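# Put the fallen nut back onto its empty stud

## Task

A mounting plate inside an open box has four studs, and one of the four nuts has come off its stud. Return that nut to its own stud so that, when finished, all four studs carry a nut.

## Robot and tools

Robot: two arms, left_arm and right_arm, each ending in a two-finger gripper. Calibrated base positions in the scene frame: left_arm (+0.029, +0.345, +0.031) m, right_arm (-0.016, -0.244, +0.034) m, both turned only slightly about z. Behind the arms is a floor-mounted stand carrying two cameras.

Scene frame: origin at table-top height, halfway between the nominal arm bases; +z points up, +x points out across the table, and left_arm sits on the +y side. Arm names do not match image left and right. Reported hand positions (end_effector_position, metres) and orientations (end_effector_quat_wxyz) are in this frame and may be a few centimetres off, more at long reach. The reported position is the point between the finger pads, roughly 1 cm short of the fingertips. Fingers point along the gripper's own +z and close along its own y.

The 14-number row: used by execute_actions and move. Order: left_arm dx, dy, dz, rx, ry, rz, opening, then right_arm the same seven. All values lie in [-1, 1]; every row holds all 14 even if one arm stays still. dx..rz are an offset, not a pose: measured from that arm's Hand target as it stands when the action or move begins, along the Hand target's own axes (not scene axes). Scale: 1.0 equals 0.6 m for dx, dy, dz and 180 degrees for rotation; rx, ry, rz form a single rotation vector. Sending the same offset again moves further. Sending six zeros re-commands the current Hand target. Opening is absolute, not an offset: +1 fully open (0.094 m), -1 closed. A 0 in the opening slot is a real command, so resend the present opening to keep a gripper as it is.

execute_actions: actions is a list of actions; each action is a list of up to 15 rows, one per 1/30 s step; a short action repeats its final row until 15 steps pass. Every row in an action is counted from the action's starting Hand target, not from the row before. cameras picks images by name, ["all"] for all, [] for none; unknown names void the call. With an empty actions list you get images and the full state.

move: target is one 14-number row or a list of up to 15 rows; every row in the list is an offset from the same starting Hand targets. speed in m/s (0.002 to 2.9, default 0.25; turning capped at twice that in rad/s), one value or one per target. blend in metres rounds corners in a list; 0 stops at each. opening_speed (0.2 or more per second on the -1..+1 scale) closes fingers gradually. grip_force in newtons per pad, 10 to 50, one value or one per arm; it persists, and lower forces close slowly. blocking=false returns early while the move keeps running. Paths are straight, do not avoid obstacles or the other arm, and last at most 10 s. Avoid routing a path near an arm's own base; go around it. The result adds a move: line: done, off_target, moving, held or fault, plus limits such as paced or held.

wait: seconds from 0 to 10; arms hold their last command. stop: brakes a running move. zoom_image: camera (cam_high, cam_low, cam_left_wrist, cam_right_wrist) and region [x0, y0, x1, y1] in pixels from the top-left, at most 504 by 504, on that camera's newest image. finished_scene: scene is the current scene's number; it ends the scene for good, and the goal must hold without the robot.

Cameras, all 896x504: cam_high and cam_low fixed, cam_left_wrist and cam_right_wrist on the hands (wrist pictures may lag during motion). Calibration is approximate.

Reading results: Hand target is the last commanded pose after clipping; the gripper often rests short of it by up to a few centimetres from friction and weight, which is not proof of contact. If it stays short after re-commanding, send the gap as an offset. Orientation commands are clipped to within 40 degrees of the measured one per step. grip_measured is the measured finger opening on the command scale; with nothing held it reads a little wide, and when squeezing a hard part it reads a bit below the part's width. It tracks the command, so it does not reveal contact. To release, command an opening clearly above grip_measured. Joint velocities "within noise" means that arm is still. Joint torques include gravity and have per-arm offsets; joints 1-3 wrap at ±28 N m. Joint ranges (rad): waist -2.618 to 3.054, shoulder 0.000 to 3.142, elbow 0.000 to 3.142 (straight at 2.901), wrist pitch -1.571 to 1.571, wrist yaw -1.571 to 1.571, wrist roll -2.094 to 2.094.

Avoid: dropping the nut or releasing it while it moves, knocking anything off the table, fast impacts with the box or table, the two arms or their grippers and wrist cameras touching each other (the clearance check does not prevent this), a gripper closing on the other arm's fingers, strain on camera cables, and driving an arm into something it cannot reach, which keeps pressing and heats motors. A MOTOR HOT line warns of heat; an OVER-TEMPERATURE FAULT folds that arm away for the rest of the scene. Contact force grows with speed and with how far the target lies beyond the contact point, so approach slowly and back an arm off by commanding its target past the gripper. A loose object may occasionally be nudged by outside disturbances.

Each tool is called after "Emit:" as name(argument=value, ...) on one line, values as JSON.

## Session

Scene 1 done. Now scene 2.

Emit:
execute_actions(actions=[])

Emit:
zoom_image(camera="cam_high", region=[380, 150, 520, 290])

Scene clock: 0.00 s.
left_arm: end_effector_position=(+0.4133, +0.3469, +0.1675) grip_measured=+1.000 end_effector_quat_wxyz=(+0.679, -0.006, +0.733, +0.041) | right_arm: end_effector_position=(+0.3514, -0.2573, +0.1878) grip_measured=+1.000 end_effector_quat_wxyz=(+0.709, +0.045, +0.701, -0.062)
Joint positions: left_arm=[-0.068 1.589 0.229 1.284 -0.124 0.043 0.094] | right_arm=[0.059 1.577 0.164 1.426 0.218 -0.025 0.094]
Joint velocities: within noise
Joint torques (N m): no reading
Heat: left arm: 30 °C; right arm: 33 °C.
Hand target: left_arm +0.4142, +0.3469, +0.1693; +0.680, -0.006, +0.732, +0.041 | right_arm +0.3524, -0.2573, +0.1911; +0.712, +0.046, +0.698, -0.062
Tool commands: left_gripper/opening=+1.0 right_gripper/opening=+1.0
camera_calibration:
cam_left_wrist: T_world_to_cam=[[0.0596376, -0.996349, -0.0610896, 0.33078], [-0.484174, 0.0246455, -0.874625, 0.377745], [0.872937, 0.0817385, -0.480936, -0.22001], [0, 0, 0, 1]] pos_world=[0.355223, 0.338246, 0.244782]
cam_right_wrist: T_world_to_cam=[[-0.163793, -0.986442, 0.0102024, -0.199482], [-0.401319, 0.0571817, -0.914152, 0.366818], [0.901174, -0.153826, -0.405244, -0.193179], [0, 0, 0, 1]] pos_world=[0.288626, -0.247469, 0.259078]

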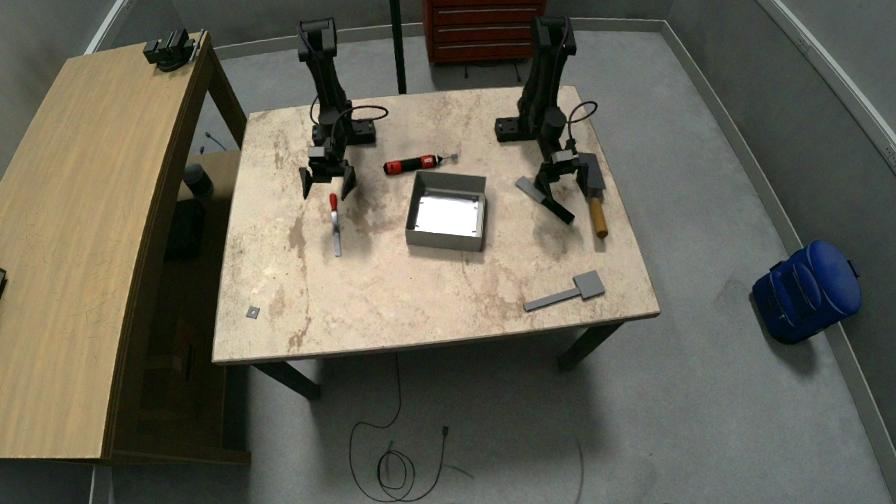

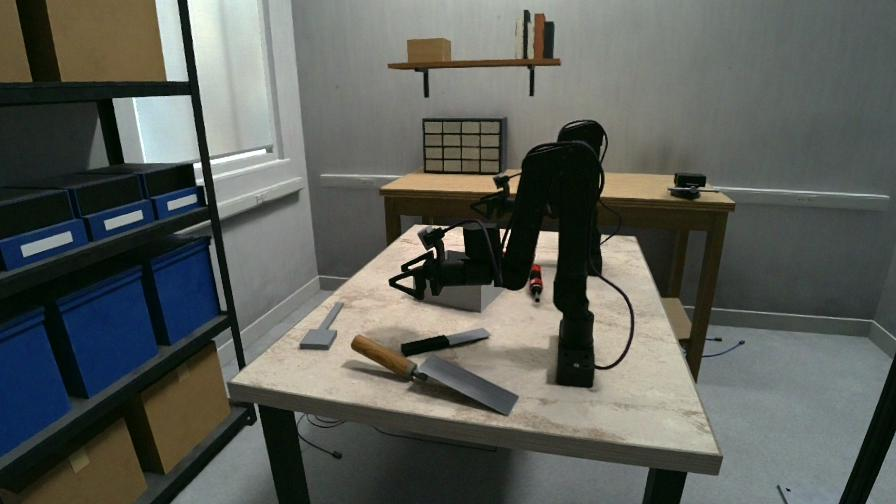

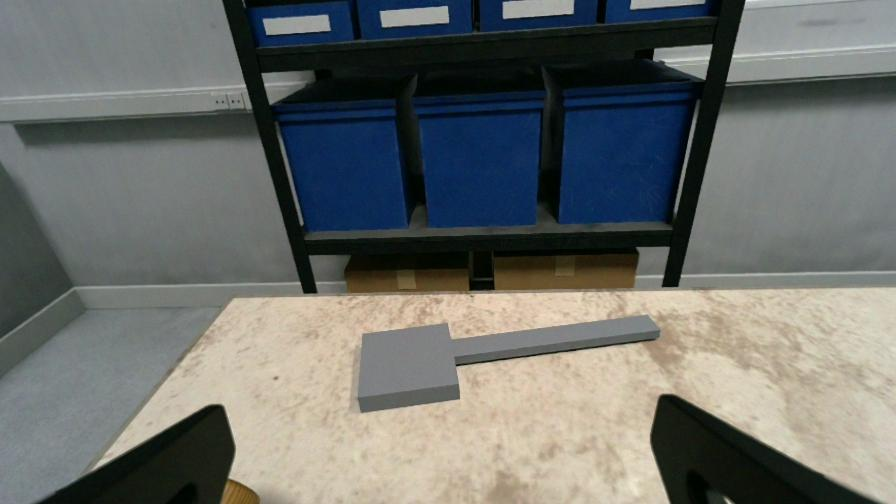

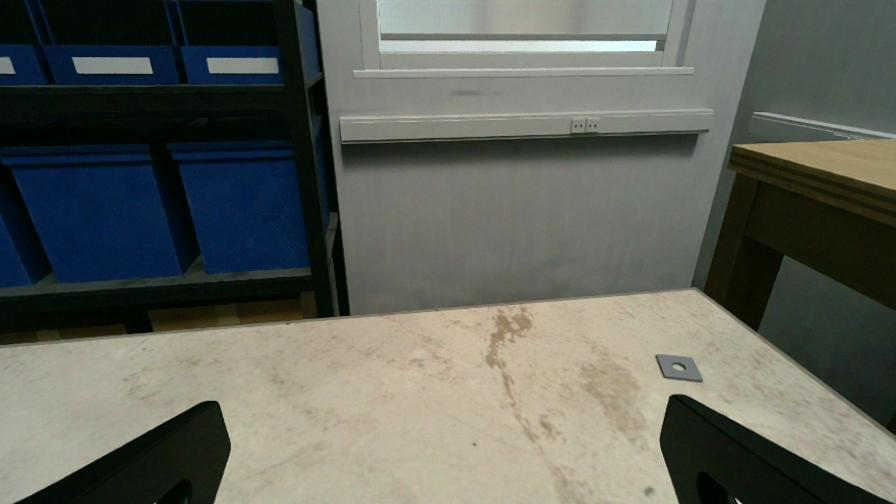

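Scaled by 3.600 from the camera's 896x504 image, which has a finer 1280x720 frame.

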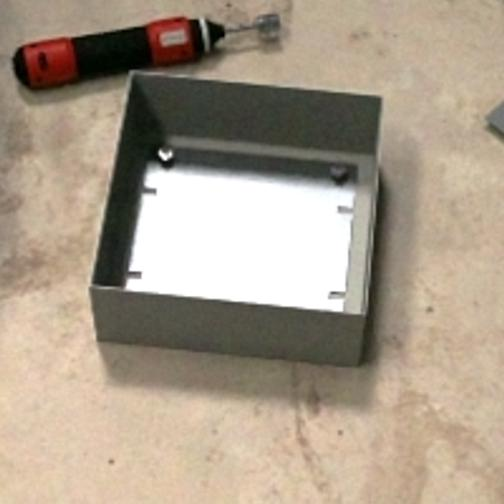

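Emit:
move(target=[0,0,0,0,0,0,1,-0.0933,0.4493,-0.1055,-0.0475,0.3665,-0.0212,-0.36], speed=0.4, cameras=["cam_right_wrist", "cam_high"])

Emit:
zoom_image(camera="cam_right_wrist", region=[200, 0, 640, 440])

Scene clock: 23.23 s.
left_arm: end_effector_position=(+0.4133, +0.3469, +0.1675) grip_measured=+1.000 end_effector_quat_wxyz=(+0.679, -0.006, +0.733, +0.041) | right_arm: end_effector_position=(+0.3255, +0.0180, +0.2417) grip_measured=-0.358 end_effector_quat_wxyz=(+0.219, -0.004, +0.976, +0.003)
Joint positions: left_arm=[-0.068 1.589 0.229 1.284 -0.124 0.043 0.094] | right_arm=[0.766 1.902 1.937 -1.275 0.297 0.716 0.03]
Joint torques (N m): left_arm=[0.06 -5.24 4.08 1.8 0.02 0.02] | right_arm=[-0.18 -8.21 8.8 0.86 0.22 0.04]
Heat: left arm: 31 °C; right arm: 34 °C.
Hand target: left_arm +0.4142, +0.3469, +0.1693; +0.680, -0.006, +0.732, +0.041 | right_arm +0.3297, +0.0200, +0.2400; +0.217, +0.000, +0.976, +0.000
Off the commanded pose: left_arm 0.002 m, 0 deg | right_arm 0.005 m, 1 deg.
move: done
camera_calibration:
cam_right_wrist: T_world_to_cam=[[-0.00689769, -0.999974, 0.00198087, 0.0184893], [-0.999928, 0.00687783, -0.00986547, 0.367094], [0.00985159, -0.00204877, -0.999949, 0.325614], [0, 0, 0, 1]] pos_world=[0.363987, 0.0166311, 0.329182]
Images, in order (width x height): cam_high 896x504, cam_right_wrist 896x504.

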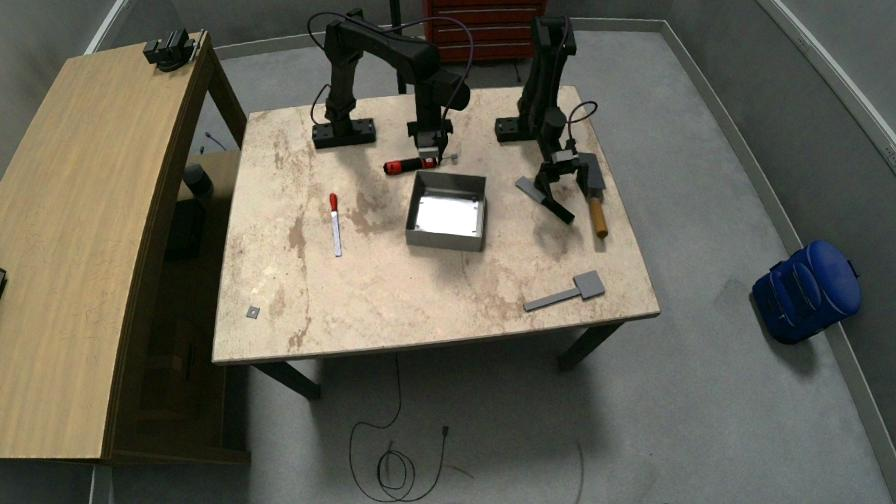

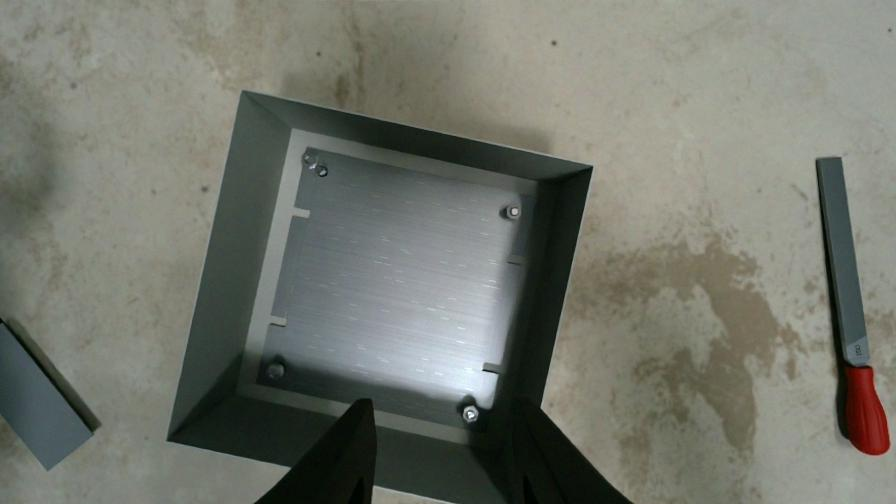

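Scaled by 1.145 from the camera's 896x504 image, which has a finer 1280x720 frame.

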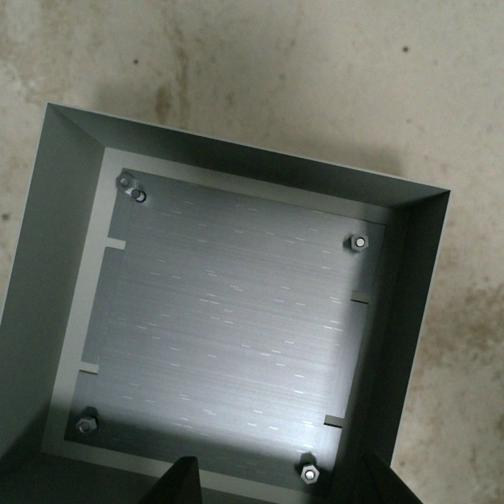

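Emit:
zoom_image(camera="cam_right_wrist", region=[285, 135, 345, 195])

Emit:
zoom_image(camera="cam_right_wrist", region=[485, 185, 540, 240])

Scaled by 8.400 from the camera's 896x504 image, which has a finer 1280x720 frame.

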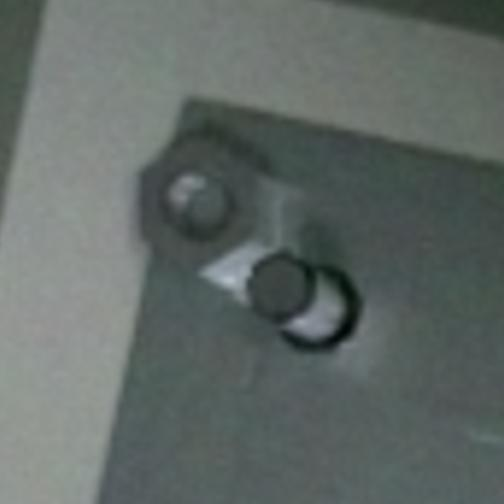

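Scaled by 9.164 from the camera's 896x504 image, which has a finer 1280x720 frame.

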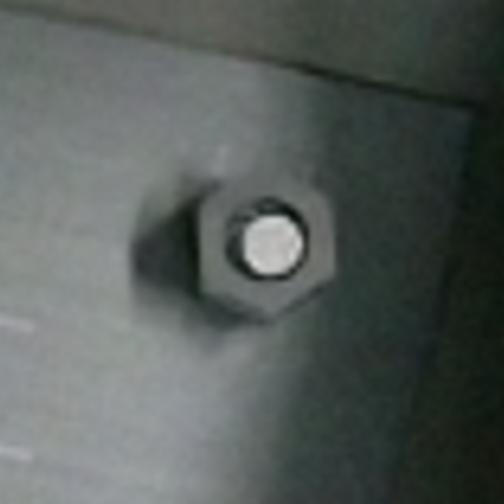

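Emit:
move(target=[0,0,0,0,0,0,1,-0.0511,0.1525,0.2815,-0.1012,-0.0806,-0.1587,-0.62], speed=0.3, cameras=["cam_right_wrist"])

Emit:
zoom_image(camera="cam_right_wrist", region=[380, 180, 520, 320])

Scene clock: 93.67 s.
left_arm: end_effector_position=(+0.4133, +0.3469, +0.1675) grip_measured=+1.000 end_effector_quat_wxyz=(+0.679, -0.006, +0.733, +0.041) | right_arm: end_effector_position=(+0.4279, +0.1113, +0.1110) grip_measured=-0.618 end_effector_quat_wxyz=(+0.333, -0.271, +0.898, +0.099)
Joint positions: left_arm=[-0.068 1.589 0.229 1.284 -0.124 0.043 0.094] | right_arm=[0.688 2.15 1.619 -0.333 0.073 0.083 0.018]
Joint torques (N m): left_arm=[-0.01 -5.16 4.14 1.74 0.03 0] | right_arm=[-0.21 -11.52 6.95 1.8 0.02 -0.07]
Heat: left arm: 33 °C; right arm: 36 °C.
Hand target: left_arm +0.4142, +0.3469, +0.1693; +0.680, -0.006, +0.732, +0.041 | right_arm +0.4291, +0.1116, +0.1002; +0.328, -0.273, +0.899, +0.100
Off the commanded pose: left_arm 0.002 m, 0 deg | right_arm 0.011 m, 1 deg.
move: off_target (right_arm)
camera_calibration:
cam_right_wrist: T_world_to_cam=[[0.537289, -0.843392, 0.00331887, -0.13776], [-0.810464, -0.517393, -0.274685, 0.474169], [0.233385, 0.144896, -0.961528, 0.0777596], [0, 0, 0, 1]] pos_world=[0.440166, 0.117879, 0.205473]
Images, in order (width x height): cam_right_wrist 896x504.

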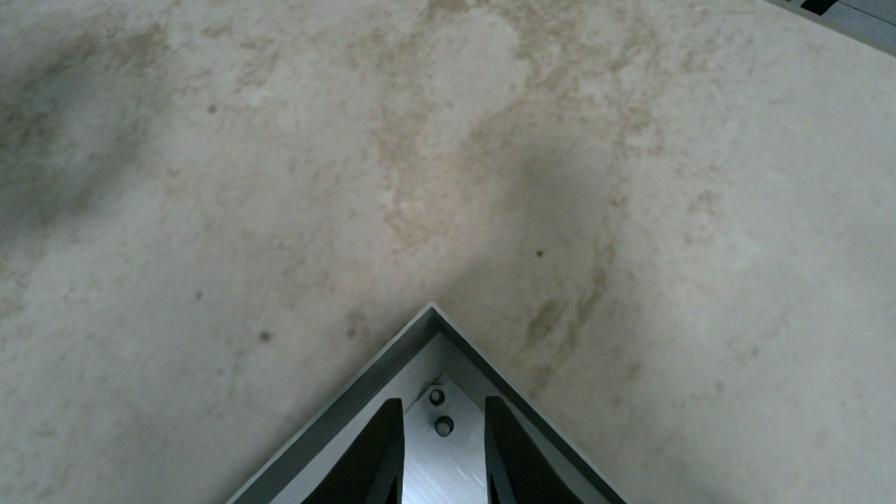

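Scaled by 3.600 from the camera's 896x504 image, which has a finer 1280x720 frame.

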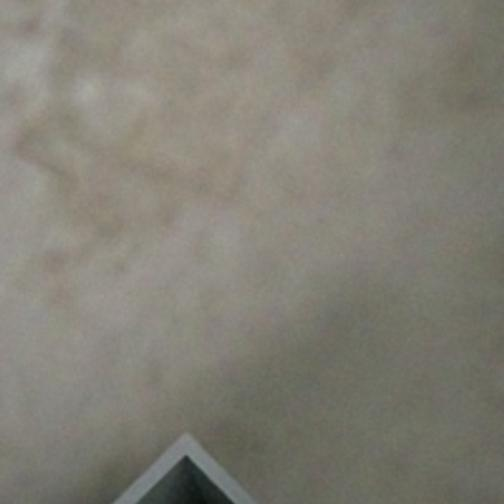

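Emit:
zoom_image(camera="cam_right_wrist", region=[390, 360, 500, 470])

Emit:
zoom_image(camera="cam_right_wrist", region=[415, 375, 470, 445])

Scaled by 4.582 from the camera's 896x504 image, which has a finer 1280x720 frame.

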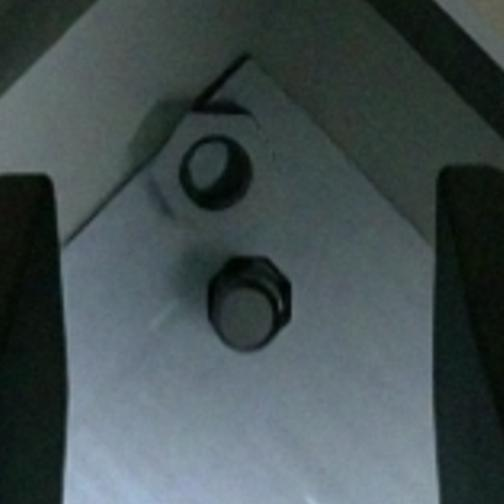

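Scaled by 7.200 from the camera's 896x504 image, which has a finer 1280x720 frame.

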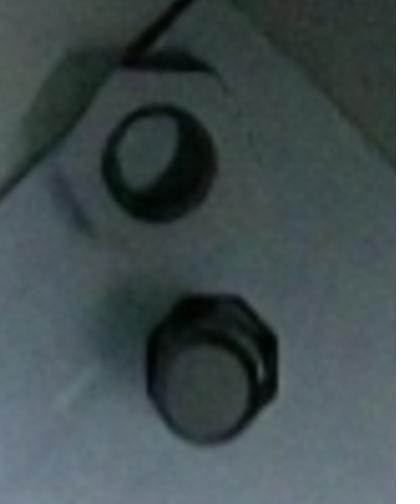

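Emit:
move(target=[0,0,0,0,0,0,1,0.0677,0.0042,0.0882,-0.0005,0.0033,-0.0011,-0.62], speed=0.15, cameras=["cam_right_wrist"])

Emit:
zoom_image(camera="cam_right_wrist", region=[360, 330, 530, 490])

Scene clock: 187.83 s.
left_arm: end_effector_position=(+0.4133, +0.3469, +0.1675) grip_measured=+1.000 end_effector_quat_wxyz=(+0.679, -0.006, +0.733, +0.041) | right_arm: end_effector_position=(+0.4303, +0.1133, +0.0422) grip_measured=-0.618 end_effector_quat_wxyz=(+0.326, -0.272, +0.900, +0.097)
Joint positions: left_arm=[-0.068 1.589 0.229 1.284 -0.124 0.043 0.094] | right_arm=[0.688 2.271 1.538 -0.147 0.073 0.083 0.018]
Joint torques (N m): left_arm=[0.08 -5.08 3.99 1.75 0 0.01] | right_arm=[0.02 -12.08 6.89 1.77 -0.03 -0.07]
Heat: left arm: 34 °C; right arm: 36 °C.
Hand target: left_arm +0.4142, +0.3469, +0.1693; +0.680, -0.006, +0.732, +0.041 | right_arm +0.4301, +0.1153, +0.0335; +0.323, -0.276, +0.900, +0.098
Off the commanded pose: left_arm 0.002 m, 0 deg | right_arm 0.009 m, 1 deg.
move: done
camera_calibration:
cam_right_wrist: T_world_to_cam=[[0.537814, -0.843047, 0.00535681, -0.137354], [-0.813477, -0.520598, -0.259294, 0.459249], [0.221386, 0.135094, -0.965784, 0.0172359], [0, 0, 0, 1]] pos_world=[0.443643, 0.12096, 0.136463]
Images, in order (width x height): cam_right_wrist 896x504.

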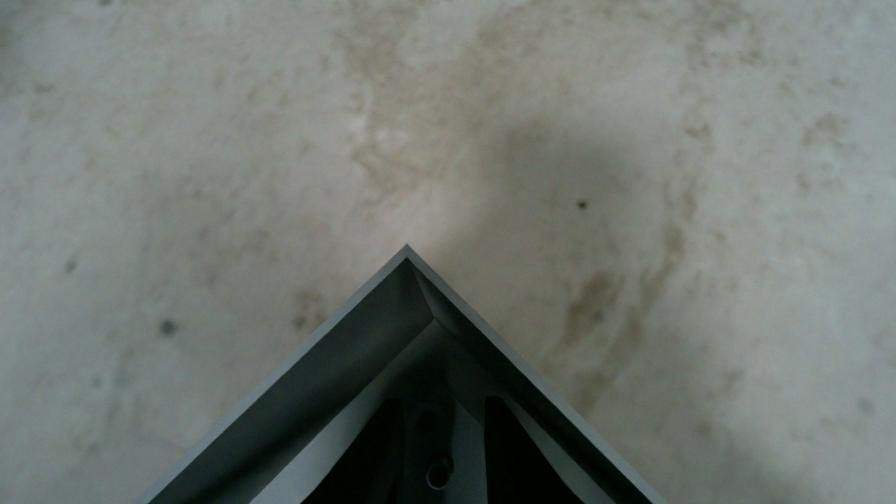

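Scaled by 2.965 from the camera's 896x504 image, which has a finer 1280x720 frame.

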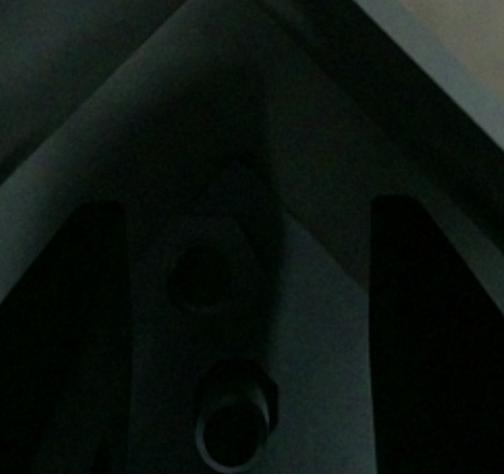

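Emit:
move(target=[[0,0,0,0,0,0,1,0.0009,0.0151,-0.0008,-0.0032,0,-0.0039,-0.62],[0,0,0,0,0,0,1,0.0283,0.0155,0.0339,-0.0033,-0.0012,-0.0038,-0.62]], speed=0.07, cameras=["cam_right_wrist"])

Emit:
zoom_image(camera="cam_right_wrist", region=[370, 370, 520, 504])

Scene clock: 223.93 s.
left_arm: end_effector_position=(+0.4133, +0.3469, +0.1675) grip_measured=+1.000 end_effector_quat_wxyz=(+0.679, -0.006, +0.733, +0.041) | right_arm: end_effector_position=(+0.4274, +0.1211, +0.0212) grip_measured=-0.618 end_effector_quat_wxyz=(+0.330, -0.278, +0.897, +0.101)
Joint positions: left_arm=[-0.068 1.589 0.229 1.284 -0.124 0.043 0.094] | right_arm=[0.701 2.318 1.516 -0.069 0.072 0.082 0.018]
Joint torques (N m): left_arm=[0.02 -5.07 4 1.76 0.03 0.03] | right_arm=[0.35 -11.63 6.24 1.89 -0.01 -0.08]
Heat: left arm: 35 °C; right arm: 40 °C.
Hand target: left_arm +0.4142, +0.3469, +0.1693; +0.680, -0.006, +0.732, +0.041 | right_arm +0.4248, +0.1230, +0.0072; +0.324, -0.283, +0.897, +0.102
Off the commanded pose: left_arm 0.002 m, 0 deg | right_arm 0.015 m, 1 deg.
move: off_target (right_arm)
camera_calibration:
cam_right_wrist: T_world_to_cam=[[0.549871, -0.835241, 0.00387353, -0.135304], [-0.803774, -0.530405, -0.269477, 0.452748], [0.227133, 0.145064, -0.962999, -0.00722767], [0, 0, 0, 1]] pos_world=[0.439948, 0.128176, 0.115569]
Images, in order (width x height): cam_right_wrist 896x504.

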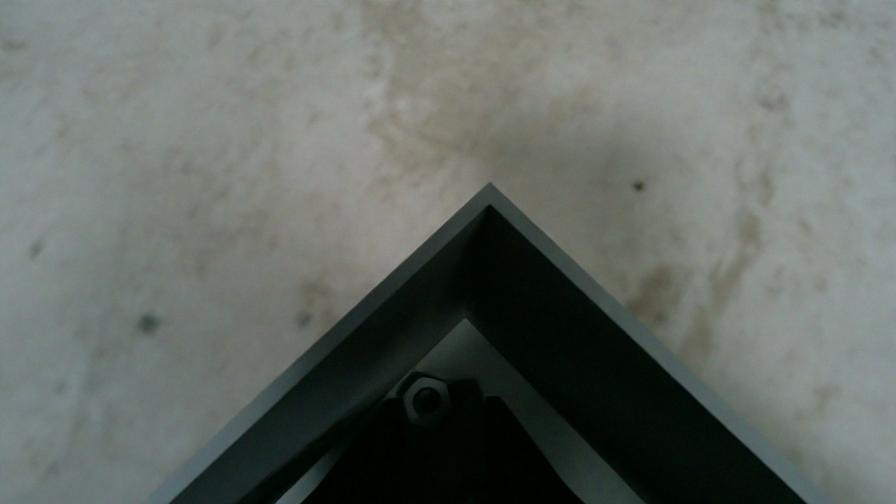

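Scaled by 3.360 from the camera's 896x504 image, which has a finer 1280x720 frame.

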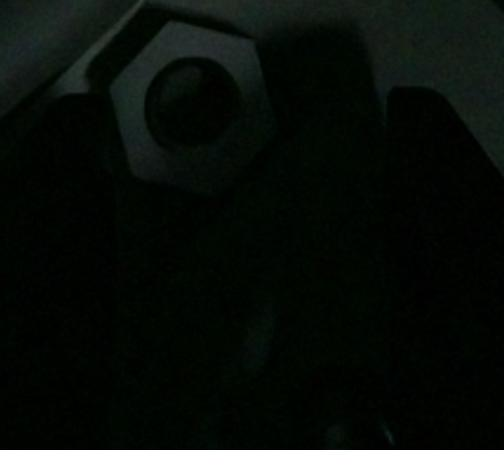

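Emit:
move(target=[0,0,0,0,0,0,1,-0.0852,0,-0.1026,0,0,0,-0.62], speed=0.15, cameras=["cam_right_wrist", "cam_high"])

Emit:
zoom_image(camera="cam_right_wrist", region=[380, 320, 500, 440])

Scene clock: 254.73 s.
left_arm: end_effector_position=(+0.4133, +0.3469, +0.1675) grip_measured=+1.000 end_effector_quat_wxyz=(+0.679, -0.006, +0.733, +0.041) | right_arm: end_effector_position=(+0.4206, +0.1152, +0.0581) grip_measured=-0.618 end_effector_quat_wxyz=(+0.301, -0.282, +0.907, +0.089)
Joint positions: left_arm=[-0.068 1.589 0.229 1.284 -0.124 0.043 0.094] | right_arm=[0.701 2.246 1.6 -0.29 0.072 0.082 0.018]
Joint torques (N m): left_arm=[-0.14 -5.15 3.96 1.78 0.01 0.03] | right_arm=[0.34 -17.17 8.35 1.43 -0.01 -0.05]
Heat: left arm: 35 °C; right arm: 39 °C.
Hand target: left_arm +0.4142, +0.3469, +0.1693; +0.680, -0.006, +0.732, +0.041 | right_arm +0.4247, +0.1230, +0.0869; +0.324, -0.282, +0.897, +0.102
Off the commanded pose: left_arm 0.002 m, 0 deg | right_arm 0.030 m, 3 deg.
move: off_target (right_arm)
camera_calibration:
cam_right_wrist: T_world_to_cam=[[0.550305, -0.834875, 0.0121581, -0.137214], [-0.815545, -0.540571, -0.206564, 0.456618], [0.179027, 0.103758, -0.978358, 0.0566695], [0, 0, 0, 1]] pos_world=[0.437757, 0.126398, 0.151432]
Images, in order (width x height): cam_high 896x504, cam_right_wrist 896x504.

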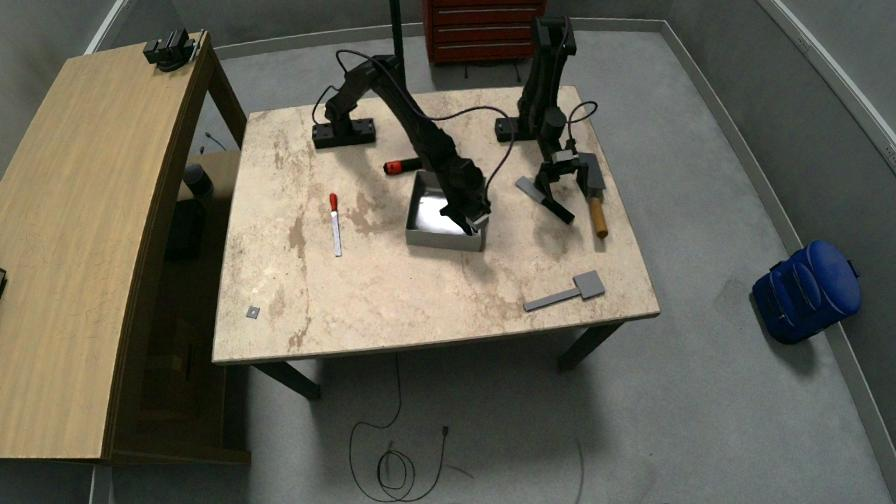

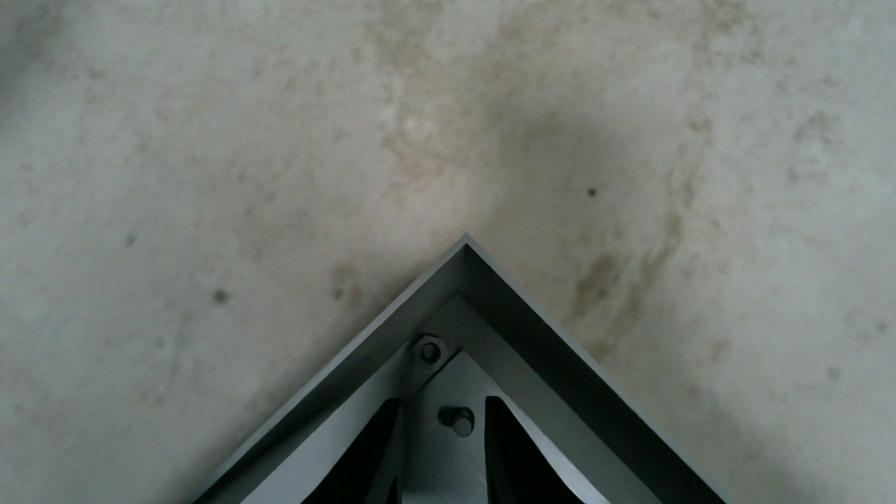

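Scaled by 4.200 from the camera's 896x504 image, which has a finer 1280x720 frame.

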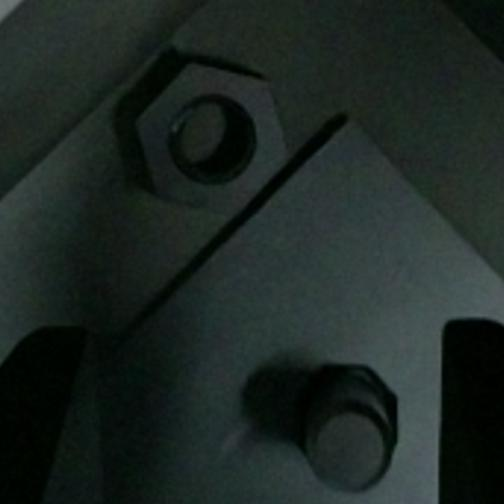

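Emit:
move(target=[0,0,0,0,0,0,1,0.0268,-0.0213,0.0697,-0.0384,-0.0267,-0.0424,-0.97], speed=0.15, cameras=["cam_right_wrist"])

Emit:
zoom_image(camera="cam_right_wrist", region=[360, 300, 520, 460])

Scene clock: 455.43 s.
left_arm: end_effector_position=(+0.4133, +0.3469, +0.1675) grip_measured=+1.000 end_effector_quat_wxyz=(+0.679, -0.006, +0.733, +0.041) | right_arm: end_effector_position=(+0.4441, +0.1217, +0.0607) grip_measured=-0.968 end_effector_quat_wxyz=(+0.357, -0.353, +0.853, +0.144)
Joint positions: left_arm=[-0.068 1.589 0.229 1.284 -0.124 0.043 0.094] | right_arm=[0.632 2.262 1.532 -0.055 -0.097 -0.105 0.002]
Joint torques (N m): left_arm=[0.12 -5.35 4.22 1.79 0.02 0.03] | right_arm=[-0.31 -11.43 6.39 2.01 -0.12 -0.09]
Heat: left arm: 36 °C; right arm: 44 °C.
Hand target: left_arm +0.4142, +0.3469, +0.1693; +0.680, -0.006, +0.732, +0.041 | right_arm +0.4438, +0.1207, +0.0447; +0.350, -0.356, +0.854, +0.145
Off the commanded pose: left_arm 0.002 m, 0 deg | right_arm 0.016 m, 1 deg.
move: off_target (right_arm)
camera_calibration:
cam_right_wrist: T_world_to_cam=[[0.692271, -0.721603, 0.00708872, -0.22139], [-0.673961, -0.650014, -0.351081, 0.438996], [0.257949, 0.238265, -0.936318, 0.000354404], [0, 0, 0, 1]] pos_world=[0.449037, 0.125513, 0.156024]
Images, in order (width x height): cam_right_wrist 896x504.

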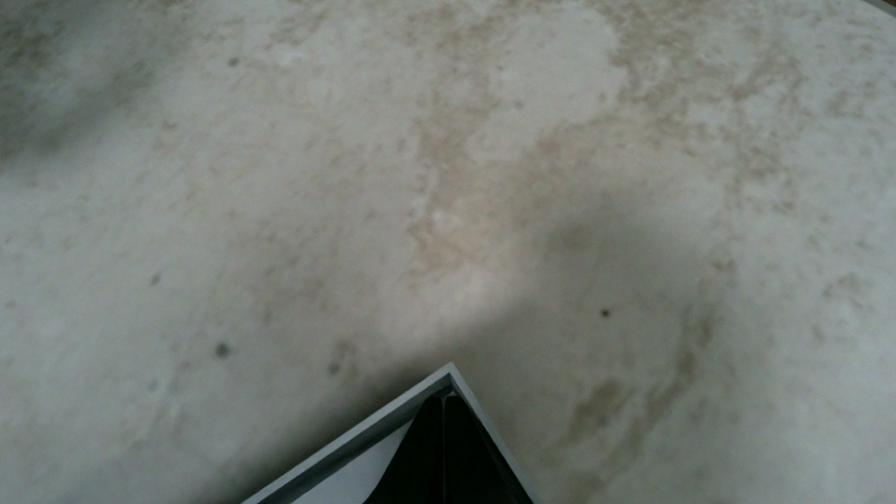

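Scaled by 3.150 from the camera's 896x504 image, which has a finer 1280x720 frame.

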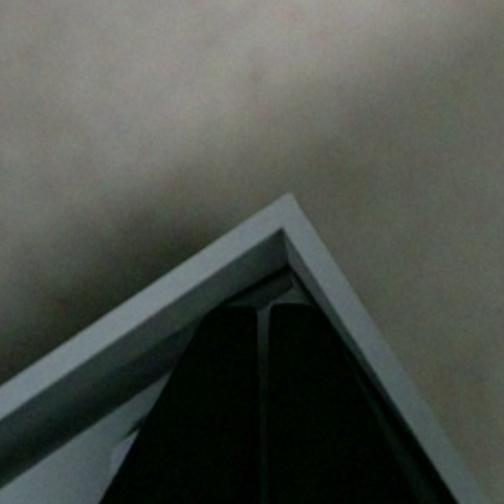

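Emit:
move(target=[0,0,0,0,0,0,1,0.0438,0.0018,0.0405,0,0,0,-0.97], speed=0.08, cameras=["cam_right_wrist"])

Emit:
zoom_image(camera="cam_right_wrist", region=[340, 330, 500, 490])

Scene clock: 470.63 s.
left_arm: end_effector_position=(+0.4133, +0.3469, +0.1675) grip_measured=+1.000 end_effector_quat_wxyz=(+0.679, -0.006, +0.733, +0.041) | right_arm: end_effector_position=(+0.4430, +0.1218, +0.0291) grip_measured=-0.968 end_effector_quat_wxyz=(+0.358, -0.355, +0.851, +0.145)
Joint positions: left_arm=[-0.068 1.589 0.229 1.284 -0.124 0.043 0.094] | right_arm=[0.632 2.322 1.49 0.05 -0.1 -0.11 0.002]
Joint torques (N m): left_arm=[-0.08 -5.19 4.11 1.81 0.01 0.05] | right_arm=[-0.2 -10.84 6.09 2.07 -0.07 -0.02]
Heat: left arm: 36 °C; right arm: 43 °C.
Hand target: left_arm +0.4142, +0.3469, +0.1693; +0.680, -0.006, +0.732, +0.041 | right_arm +0.4418, +0.1203, +0.0088; +0.349, -0.356, +0.854, +0.145
Off the commanded pose: left_arm 0.002 m, 0 deg | right_arm 0.020 m, 1 deg.
move: off_target (right_arm)
camera_calibration:
cam_right_wrist: T_world_to_cam=[[0.696361, -0.717639, 0.00865697, -0.222578], [-0.668781, -0.653234, -0.354989, 0.425534], [0.260409, 0.241411, -0.93483, -0.0305513], [0, 0, 0, 1]] pos_world=[0.44754, 0.125618, 0.124427]
Images, in order (width x height): cam_right_wrist 896x504.

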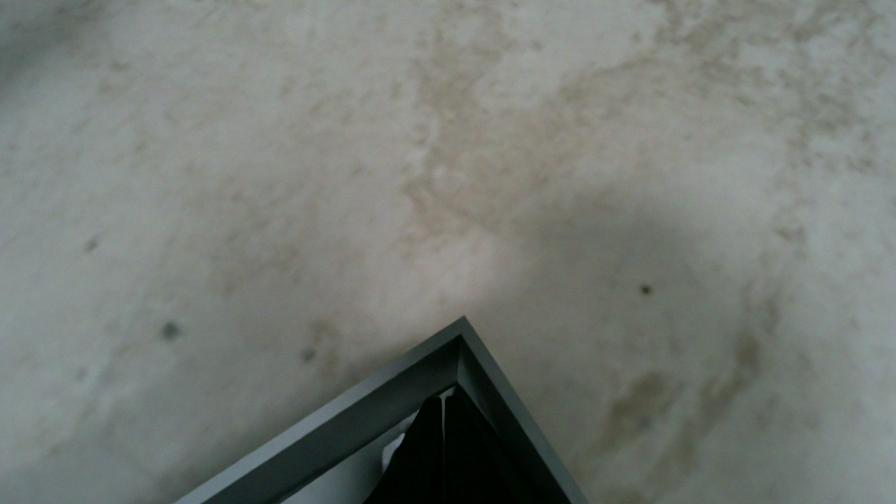

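Scaled by 3.150 from the camera's 896x504 image, which has a finer 1280x720 frame.

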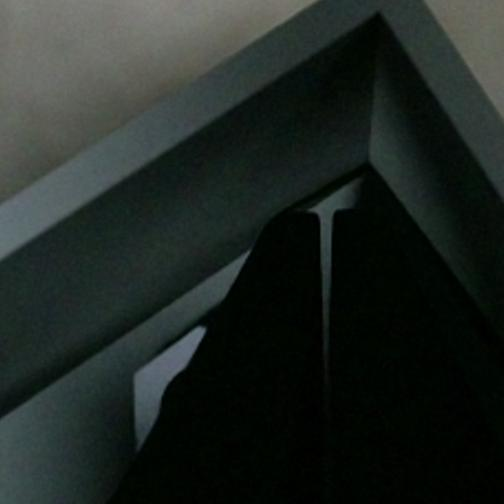

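Emit:
move(target=[0,0,0,0,0,0,1,0.0167,0,0.0170,0,0,0,-0.97], speed=0.06, cameras=["cam_right_wrist"])

Emit:
zoom_image(camera="cam_right_wrist", region=[340, 330, 500, 490])

Scene clock: 496.00 s.
left_arm: end_effector_position=(+0.4133, +0.3469, +0.1675) grip_measured=+1.000 end_effector_quat_wxyz=(+0.679, -0.006, +0.733, +0.041) | right_arm: end_effector_position=(+0.4436, +0.1218, +0.0284) grip_measured=-0.968 end_effector_quat_wxyz=(+0.365, -0.360, +0.847, +0.143)
Joint positions: left_arm=[-0.068 1.589 0.229 1.284 -0.124 0.043 0.094] | right_arm=[0.632 2.323 1.477 0.075 -0.098 -0.122 0.002]
Joint torques (N m): left_arm=[0.03 -5.16 4.1 1.81 0 0.02] | right_arm=[-0.16 -8.75 5.89 2.27 -0.1 0.11]
Heat: left arm: 36 °C; right arm: 44 °C.
Hand target: left_arm +0.4142, +0.3469, +0.1693; +0.680, -0.006, +0.732, +0.041 | right_arm +0.4418, +0.1203, -0.0054; +0.350, -0.356, +0.854, +0.145
Off the commanded pose: left_arm 0.002 m, 0 deg | right_arm 0.034 m, 2 deg.
move: off_target (right_arm)
camera_calibration:
cam_right_wrist: T_world_to_cam=[[0.701055, -0.712825, 0.0200693, -0.226005], [-0.658335, -0.657768, -0.365974, 0.421935], [0.274077, 0.243356, -0.930409, -0.0377495], [0, 0, 0, 1]] pos_world=[0.446563, 0.12562, 0.123831]
Images, in order (width x height): cam_right_wrist 896x504.

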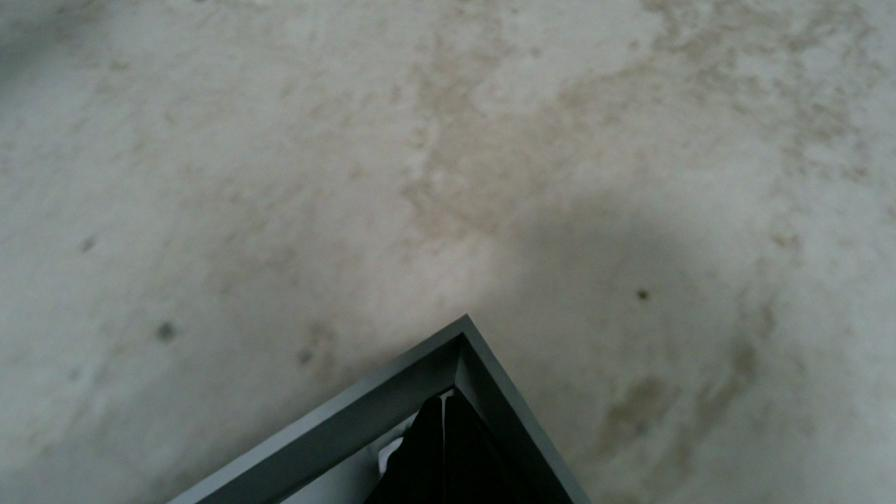

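Scaled by 3.150 from the camera's 896x504 image, which has a finer 1280x720 frame.

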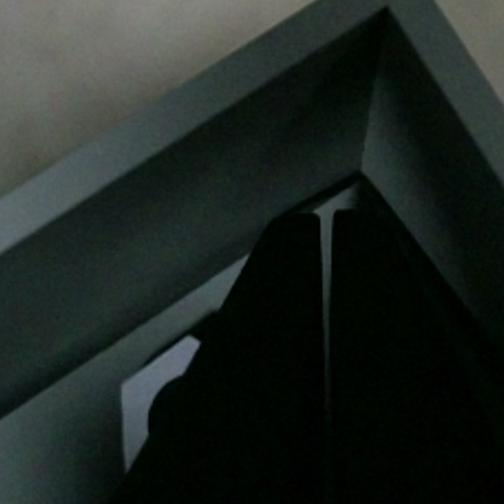

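Emit:
move(target=[0,0,0,0,0,0,1,-0.0818,0,-0.0831,0,0,0,-0.97], speed=0.15, cameras=["cam_right_wrist", "cam_high", "cam_low"])

Emit:
zoom_image(camera="cam_high", region=[400, 150, 520, 270])

Emit:
zoom_image(camera="cam_low", region=[380, 180, 540, 320])

Scene clock: 585.03 s.
left_arm: end_effector_position=(+0.4133, +0.3469, +0.1675) grip_measured=+1.000 end_effector_quat_wxyz=(+0.679, -0.006, +0.733, +0.041) | right_arm: end_effector_position=(+0.4320, +0.1132, +0.0262) grip_measured=-0.968 end_effector_quat_wxyz=(+0.320, -0.361, +0.866, +0.133)
Joint positions: left_arm=[-0.068 1.589 0.229 1.284 -0.124 0.043 0.094] | right_arm=[0.632 2.304 1.512 -0.077 -0.097 -0.115 0.002]
Joint torques (N m): left_arm=[-0.03 -5.08 4.01 1.83 0 0.05] | right_arm=[-0.14 -18.54 8.55 1.52 -0.12 0.02]
Heat: left arm: 36 °C; right arm: 40 °C.
Hand target: left_arm +0.4142, +0.3469, +0.1693; +0.680, -0.006, +0.732, +0.041 | right_arm +0.4418, +0.1204, +0.0645; +0.349, -0.356, +0.854, +0.145
Off the commanded pose: left_arm 0.002 m, 0 deg | right_arm 0.040 m, 4 deg.
move: off_target (right_arm)
camera_calibration:
cam_right_wrist: T_world_to_cam=[[0.698262, -0.715838, 0.00227959, -0.22199], [-0.688233, -0.672204, -0.272905, 0.419849], [0.196888, 0.18899, -0.962038, 0.00580739], [0, 0, 0, 1]] pos_world=[0.442818, 0.122218, 0.120672]
Images, in order (width x height): cam_high 896x504, cam_low 896x504, cam_right_wrist 896x504.

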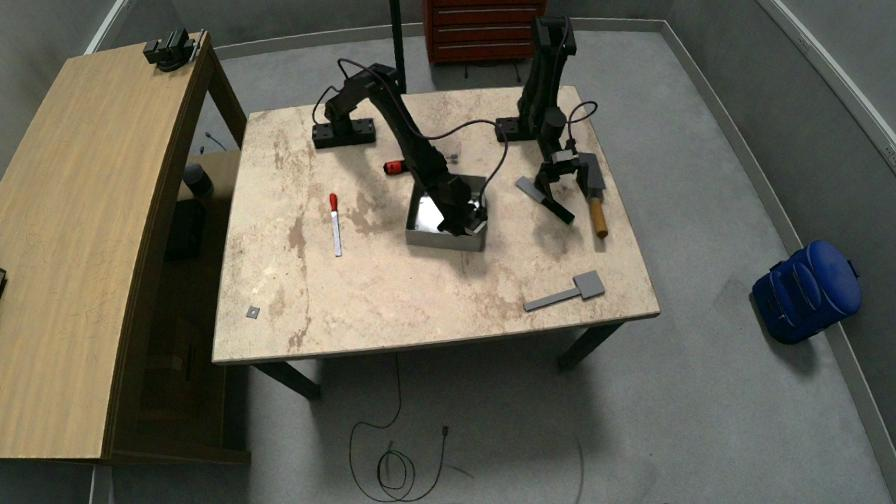

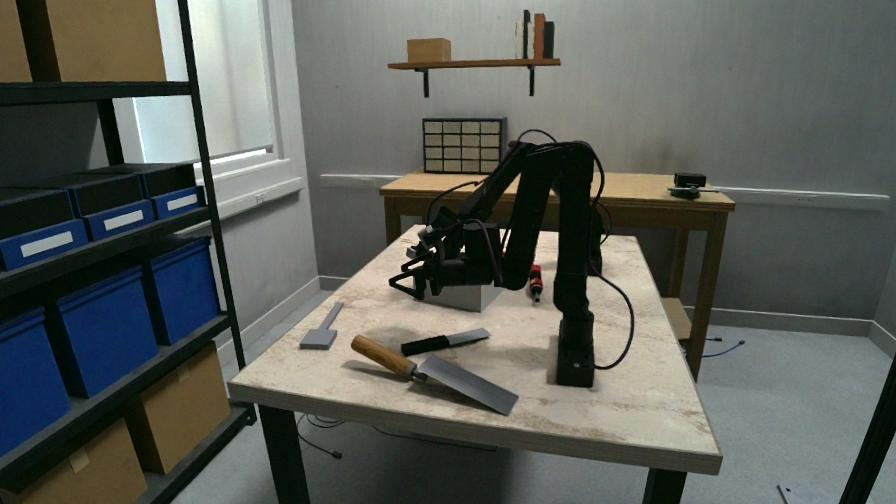

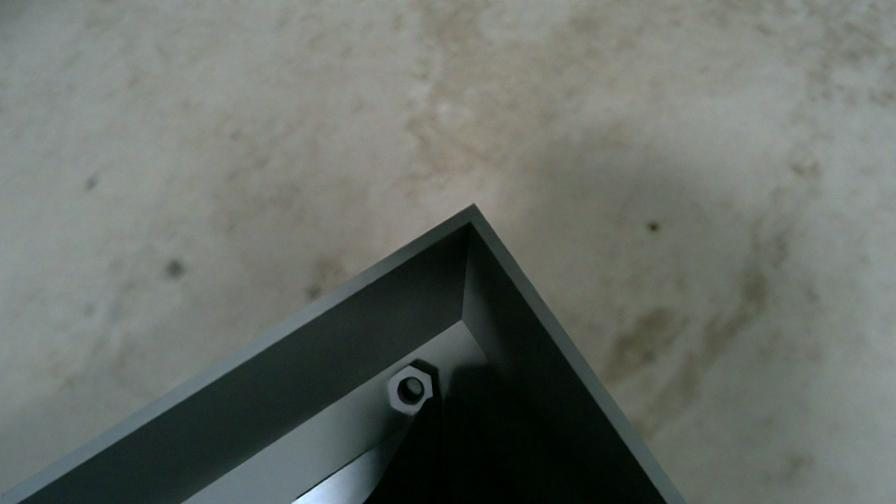

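Scaled by 4.200 from the camera's 896x504 image, which has a finer 1280x720 frame.

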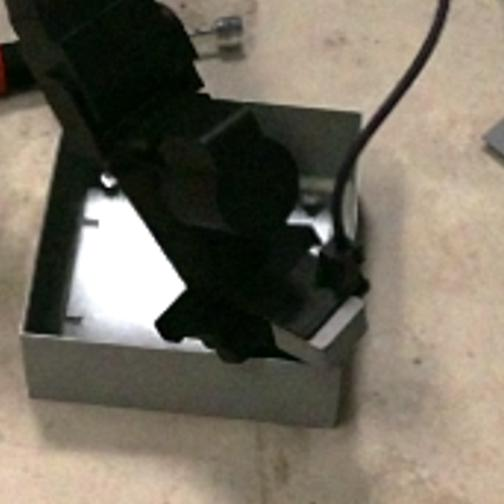

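Scaled by 3.150 from the camera's 896x504 image, which has a finer 1280x720 frame.

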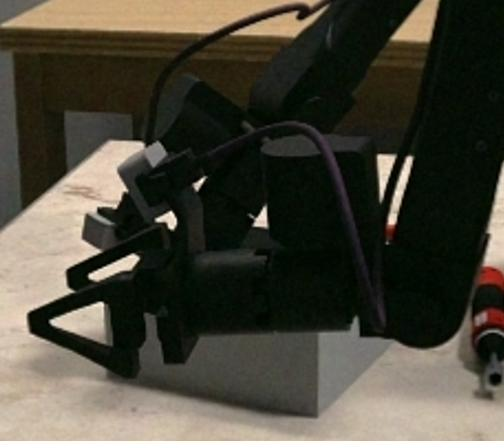

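Emit:
move(target=[0,0,0,0,0,0,1,-0.0072,0.0230,-0.0050,0.0459,-0.0208,0.0443,-0.97], speed=0.12, cameras=["cam_right_wrist", "cam_high"])

Emit:
zoom_image(camera="cam_right_wrist", region=[360, 300, 520, 460])

Emit:
zoom_image(camera="cam_high", region=[500, 150, 620, 270])

Scene clock: 819.03 s.
left_arm: end_effector_position=(+0.4133, +0.3469, +0.1675) grip_measured=+1.000 end_effector_quat_wxyz=(+0.679, -0.006, +0.733, +0.041) | right_arm: end_effector_position=(+0.4290, +0.1257, +0.0379) grip_measured=-0.968 end_effector_quat_wxyz=(+0.362, -0.272, +0.885, +0.108)
Joint positions: left_arm=[-0.068 1.589 0.229 1.284 -0.124 0.043 0.094] | right_arm=[0.712 2.279 1.469 0.011 0.093 0.085 0.002]
Joint torques (N m): left_arm=[0.02 -5.18 4.08 1.79 0.01 0.02] | right_arm=[0.42 -18.52 6.09 1.95 0.08 0.08]
Heat: left arm: 37 °C; right arm: 54 °C.
Hand target: left_arm +0.4142, +0.3469, +0.1693; +0.680, -0.006, +0.732, +0.041 | right_arm +0.4327, +0.1308, +0.0697; +0.391, -0.265, +0.873, +0.119
Off the commanded pose: left_arm 0.002 m, 0 deg | right_arm 0.032 m, 4 deg.
move: off_target (right_arm)
camera_calibration:
cam_right_wrist: T_world_to_cam=[[0.545004, -0.8384, 0.00752243, -0.130001], [-0.787701, -0.515079, -0.337964, 0.454782], [0.287224, 0.178266, -0.941129, -0.0229129], [0, 0, 0, 1]] pos_world=[0.435665, 0.12934, 0.133114]
Images, in order (width x height): cam_high 896x504, cam_right_wrist 896x504.

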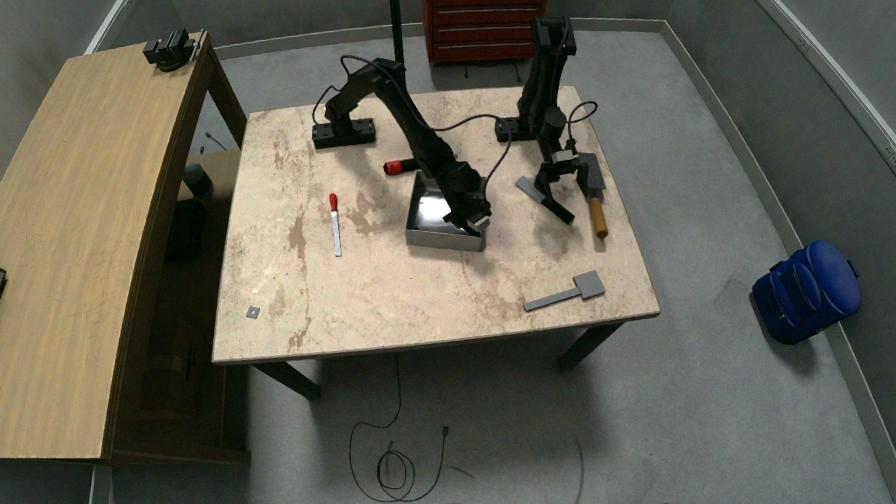

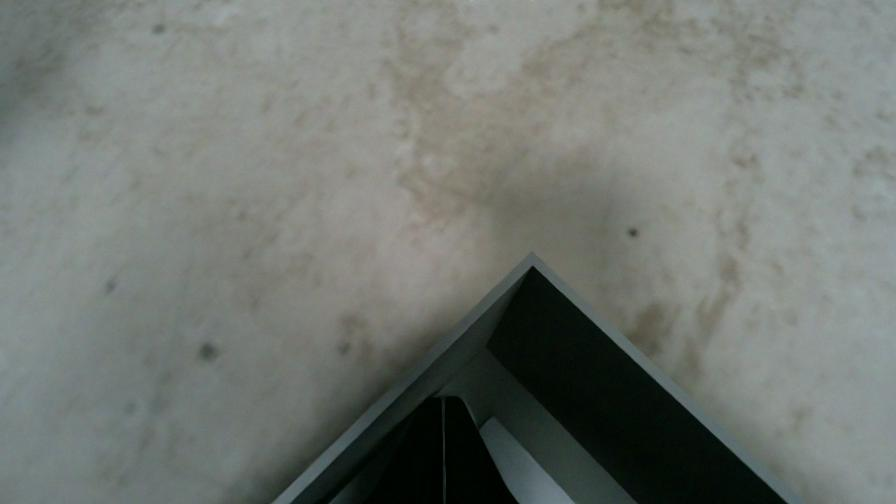

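Scaled by 3.150 from the camera's 896x504 image, which has a finer 1280x720 frame.

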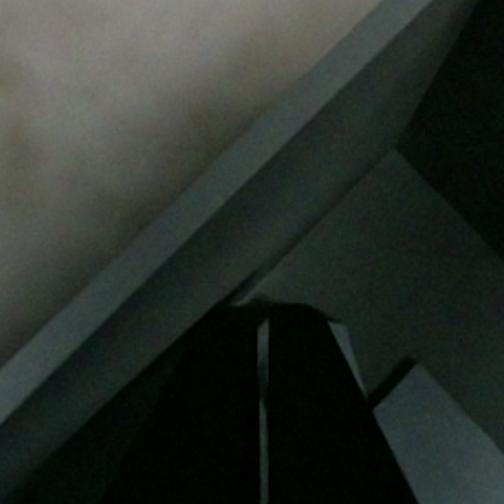

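Scaled by 4.200 from the camera's 896x504 image, which has a finer 1280x720 frame.

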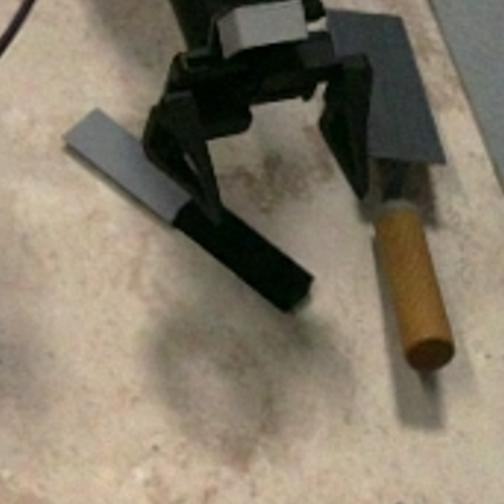

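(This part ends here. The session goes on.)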